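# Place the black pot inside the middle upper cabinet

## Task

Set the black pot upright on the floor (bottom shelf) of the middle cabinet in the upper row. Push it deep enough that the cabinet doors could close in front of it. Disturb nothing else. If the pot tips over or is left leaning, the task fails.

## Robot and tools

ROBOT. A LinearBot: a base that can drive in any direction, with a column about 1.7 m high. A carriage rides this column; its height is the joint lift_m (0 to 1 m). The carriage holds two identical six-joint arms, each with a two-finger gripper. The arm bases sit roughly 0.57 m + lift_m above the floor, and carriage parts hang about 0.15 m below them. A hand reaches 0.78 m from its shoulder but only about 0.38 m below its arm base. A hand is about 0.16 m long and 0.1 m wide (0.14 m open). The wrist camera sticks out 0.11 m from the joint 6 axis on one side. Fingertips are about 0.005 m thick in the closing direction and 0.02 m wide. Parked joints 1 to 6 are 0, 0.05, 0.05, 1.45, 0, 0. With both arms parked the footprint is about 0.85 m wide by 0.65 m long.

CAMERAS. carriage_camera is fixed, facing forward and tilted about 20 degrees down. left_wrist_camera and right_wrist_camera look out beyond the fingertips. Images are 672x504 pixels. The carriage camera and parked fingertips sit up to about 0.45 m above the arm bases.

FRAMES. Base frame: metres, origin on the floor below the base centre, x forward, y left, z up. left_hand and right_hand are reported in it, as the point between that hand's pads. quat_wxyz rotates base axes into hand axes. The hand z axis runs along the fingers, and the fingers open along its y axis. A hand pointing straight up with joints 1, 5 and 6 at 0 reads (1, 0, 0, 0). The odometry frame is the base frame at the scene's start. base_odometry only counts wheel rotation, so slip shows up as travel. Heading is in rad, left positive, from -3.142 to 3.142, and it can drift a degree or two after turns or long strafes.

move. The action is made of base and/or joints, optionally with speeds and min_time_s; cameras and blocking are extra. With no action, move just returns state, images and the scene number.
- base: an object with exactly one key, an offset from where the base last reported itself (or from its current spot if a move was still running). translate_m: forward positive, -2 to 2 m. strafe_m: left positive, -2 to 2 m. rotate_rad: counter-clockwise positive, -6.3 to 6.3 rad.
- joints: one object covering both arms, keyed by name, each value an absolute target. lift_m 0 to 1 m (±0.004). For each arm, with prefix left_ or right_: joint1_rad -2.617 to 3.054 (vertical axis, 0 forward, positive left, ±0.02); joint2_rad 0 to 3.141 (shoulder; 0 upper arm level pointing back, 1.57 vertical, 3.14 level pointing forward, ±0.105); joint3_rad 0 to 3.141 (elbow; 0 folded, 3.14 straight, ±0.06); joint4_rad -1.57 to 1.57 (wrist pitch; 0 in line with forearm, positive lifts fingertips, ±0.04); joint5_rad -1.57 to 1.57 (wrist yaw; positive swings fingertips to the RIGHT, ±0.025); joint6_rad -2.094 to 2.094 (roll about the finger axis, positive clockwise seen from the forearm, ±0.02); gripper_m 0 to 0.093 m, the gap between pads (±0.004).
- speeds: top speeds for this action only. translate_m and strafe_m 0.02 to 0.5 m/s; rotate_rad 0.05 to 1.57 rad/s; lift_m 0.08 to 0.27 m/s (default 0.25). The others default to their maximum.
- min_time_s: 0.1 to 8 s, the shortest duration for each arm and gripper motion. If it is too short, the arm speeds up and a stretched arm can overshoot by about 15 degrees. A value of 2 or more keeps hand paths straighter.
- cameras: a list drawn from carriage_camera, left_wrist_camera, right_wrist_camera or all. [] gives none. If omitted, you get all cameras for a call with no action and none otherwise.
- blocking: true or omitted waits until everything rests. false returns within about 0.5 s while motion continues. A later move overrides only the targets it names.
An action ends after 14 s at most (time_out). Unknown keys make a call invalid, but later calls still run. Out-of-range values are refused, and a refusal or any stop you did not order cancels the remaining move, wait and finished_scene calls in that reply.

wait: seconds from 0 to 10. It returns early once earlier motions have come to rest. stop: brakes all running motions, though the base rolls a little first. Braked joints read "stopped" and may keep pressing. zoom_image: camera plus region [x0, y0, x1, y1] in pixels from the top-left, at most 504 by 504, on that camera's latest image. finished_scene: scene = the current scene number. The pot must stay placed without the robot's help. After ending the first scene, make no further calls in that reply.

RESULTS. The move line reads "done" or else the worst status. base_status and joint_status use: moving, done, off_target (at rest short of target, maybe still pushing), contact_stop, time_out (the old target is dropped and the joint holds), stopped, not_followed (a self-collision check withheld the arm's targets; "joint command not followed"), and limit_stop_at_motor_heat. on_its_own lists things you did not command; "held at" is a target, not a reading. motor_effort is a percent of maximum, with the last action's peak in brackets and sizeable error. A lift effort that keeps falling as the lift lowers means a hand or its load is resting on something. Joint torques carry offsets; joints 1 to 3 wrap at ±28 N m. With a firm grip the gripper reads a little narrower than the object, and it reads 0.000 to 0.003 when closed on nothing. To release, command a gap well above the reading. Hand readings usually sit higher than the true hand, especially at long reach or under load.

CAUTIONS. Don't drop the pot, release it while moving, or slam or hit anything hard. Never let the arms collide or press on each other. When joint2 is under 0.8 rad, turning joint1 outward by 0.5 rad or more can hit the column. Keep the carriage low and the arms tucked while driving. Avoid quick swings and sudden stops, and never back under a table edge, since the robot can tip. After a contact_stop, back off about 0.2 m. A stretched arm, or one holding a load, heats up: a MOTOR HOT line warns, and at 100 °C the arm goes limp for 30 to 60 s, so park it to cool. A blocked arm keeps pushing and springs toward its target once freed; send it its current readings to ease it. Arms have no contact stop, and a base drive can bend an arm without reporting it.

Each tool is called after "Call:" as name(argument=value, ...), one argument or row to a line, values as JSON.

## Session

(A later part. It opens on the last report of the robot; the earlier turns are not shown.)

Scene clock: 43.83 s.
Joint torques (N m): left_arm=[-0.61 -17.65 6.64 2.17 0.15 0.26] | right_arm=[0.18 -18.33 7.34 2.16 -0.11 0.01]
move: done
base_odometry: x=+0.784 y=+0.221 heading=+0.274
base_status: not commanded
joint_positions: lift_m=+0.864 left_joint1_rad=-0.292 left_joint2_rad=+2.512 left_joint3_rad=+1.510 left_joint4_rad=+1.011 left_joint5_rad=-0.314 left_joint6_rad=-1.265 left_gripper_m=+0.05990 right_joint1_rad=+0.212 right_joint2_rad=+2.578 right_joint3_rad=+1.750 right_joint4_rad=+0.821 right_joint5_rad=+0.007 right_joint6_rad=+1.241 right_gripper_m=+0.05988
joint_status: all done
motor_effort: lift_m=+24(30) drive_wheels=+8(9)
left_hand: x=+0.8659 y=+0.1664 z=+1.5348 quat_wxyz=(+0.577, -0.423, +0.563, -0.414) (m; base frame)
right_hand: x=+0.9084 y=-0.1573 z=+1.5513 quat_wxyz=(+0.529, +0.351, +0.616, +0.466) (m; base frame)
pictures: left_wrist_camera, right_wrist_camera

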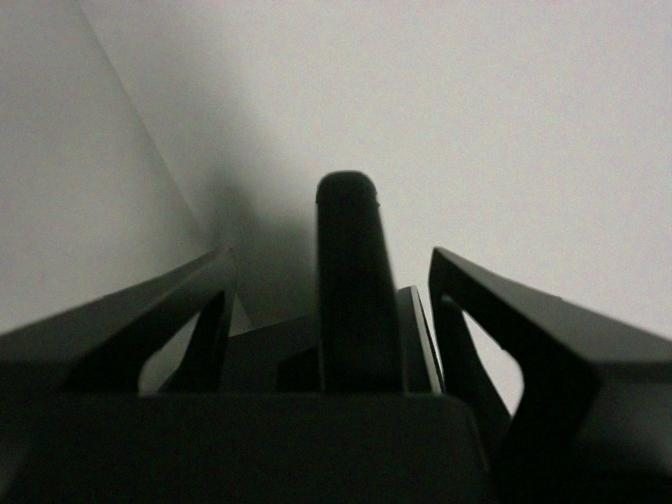

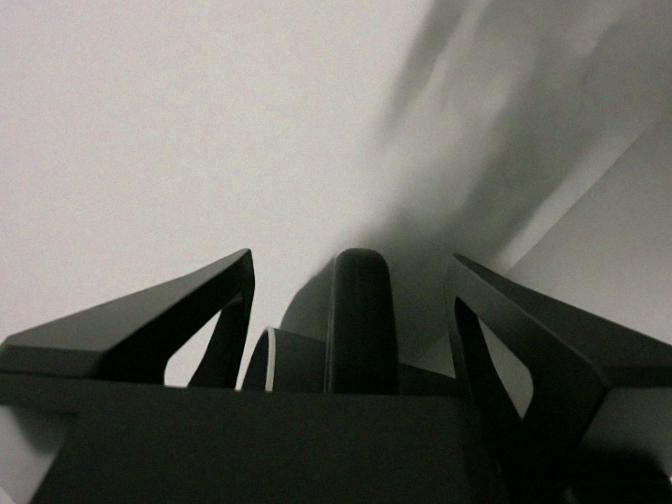

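Centered and clear. Retreat.

Call:
move(
  base={"translate_m": -0.3},
  speeds={"translate_m": 0.25},
  cameras=["carriage_camera", "left_wrist_camera"],
)

Call:
zoom_image(
  camera="carriage_camera",
  region=[200, 160, 480, 370],
)

Scene clock: 47.10 s.
Joint torques (N m): left_arm=[-0.31 -17.69 6.65 2.33 0.13 0.24] | right_arm=[0.06 -18.19 7.27 2.2 -0.1 0.02]
move: done
base_odometry: x=+0.495 y=+0.140 heading=+0.273
base_status: done
joint_positions: lift_m=+0.864 left_joint1_rad=-0.295 left_joint2_rad=+2.512 left_joint3_rad=+1.510 left_joint4_rad=+0.998 left_joint5_rad=-0.310 left_joint6_rad=-1.262 left_gripper_m=+0.05990 right_joint1_rad=+0.213 right_joint2_rad=+2.578 right_joint3_rad=+1.750 right_joint4_rad=+0.818 right_joint5_rad=+0.007 right_joint6_rad=+1.241 right_gripper_m=+0.05988
joint_status: not commanded
motor_effort: lift_m=+24(24) drive_wheels=-8(15)
left_hand: x=+0.8655 y=+0.1637 z=+1.5318 quat_wxyz=(+0.573, -0.422, +0.569, -0.412) (m; base frame)
right_hand: x=+0.9082 y=-0.1562 z=+1.5506 quat_wxyz=(+0.527, +0.351, +0.617, +0.466) (m; base frame)
pictures: carriage_camera, left_wrist_camera

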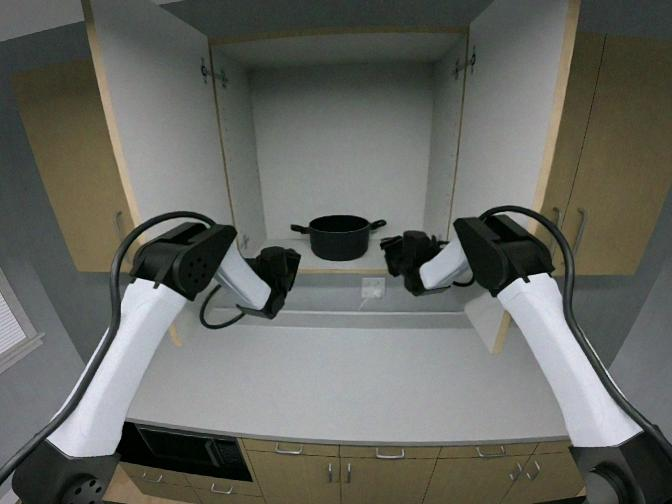

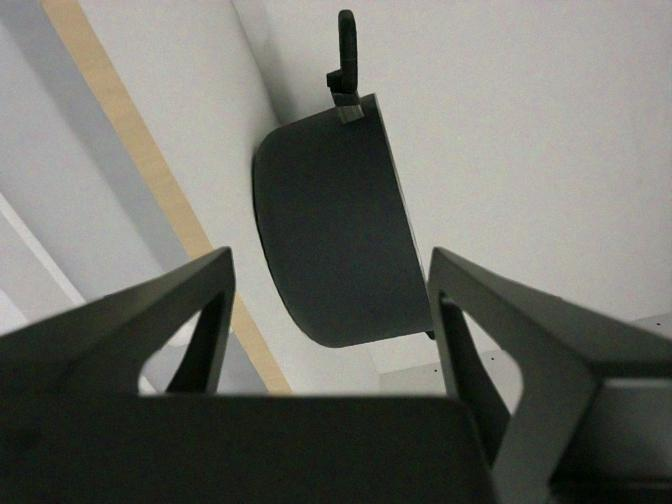

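Scaled by 1.800 from the camera's 672x504 image, which has a finer 960x720 frame.

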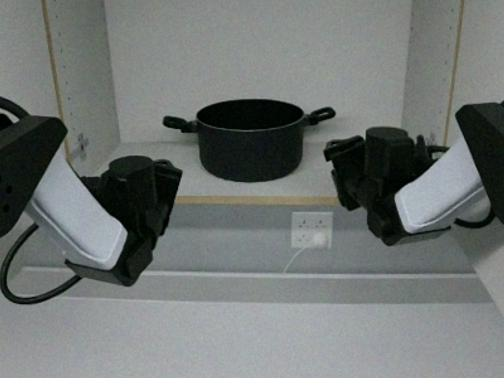

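Call:
finished_scene(
  scene=2,
)

The scene is finished: the task was done.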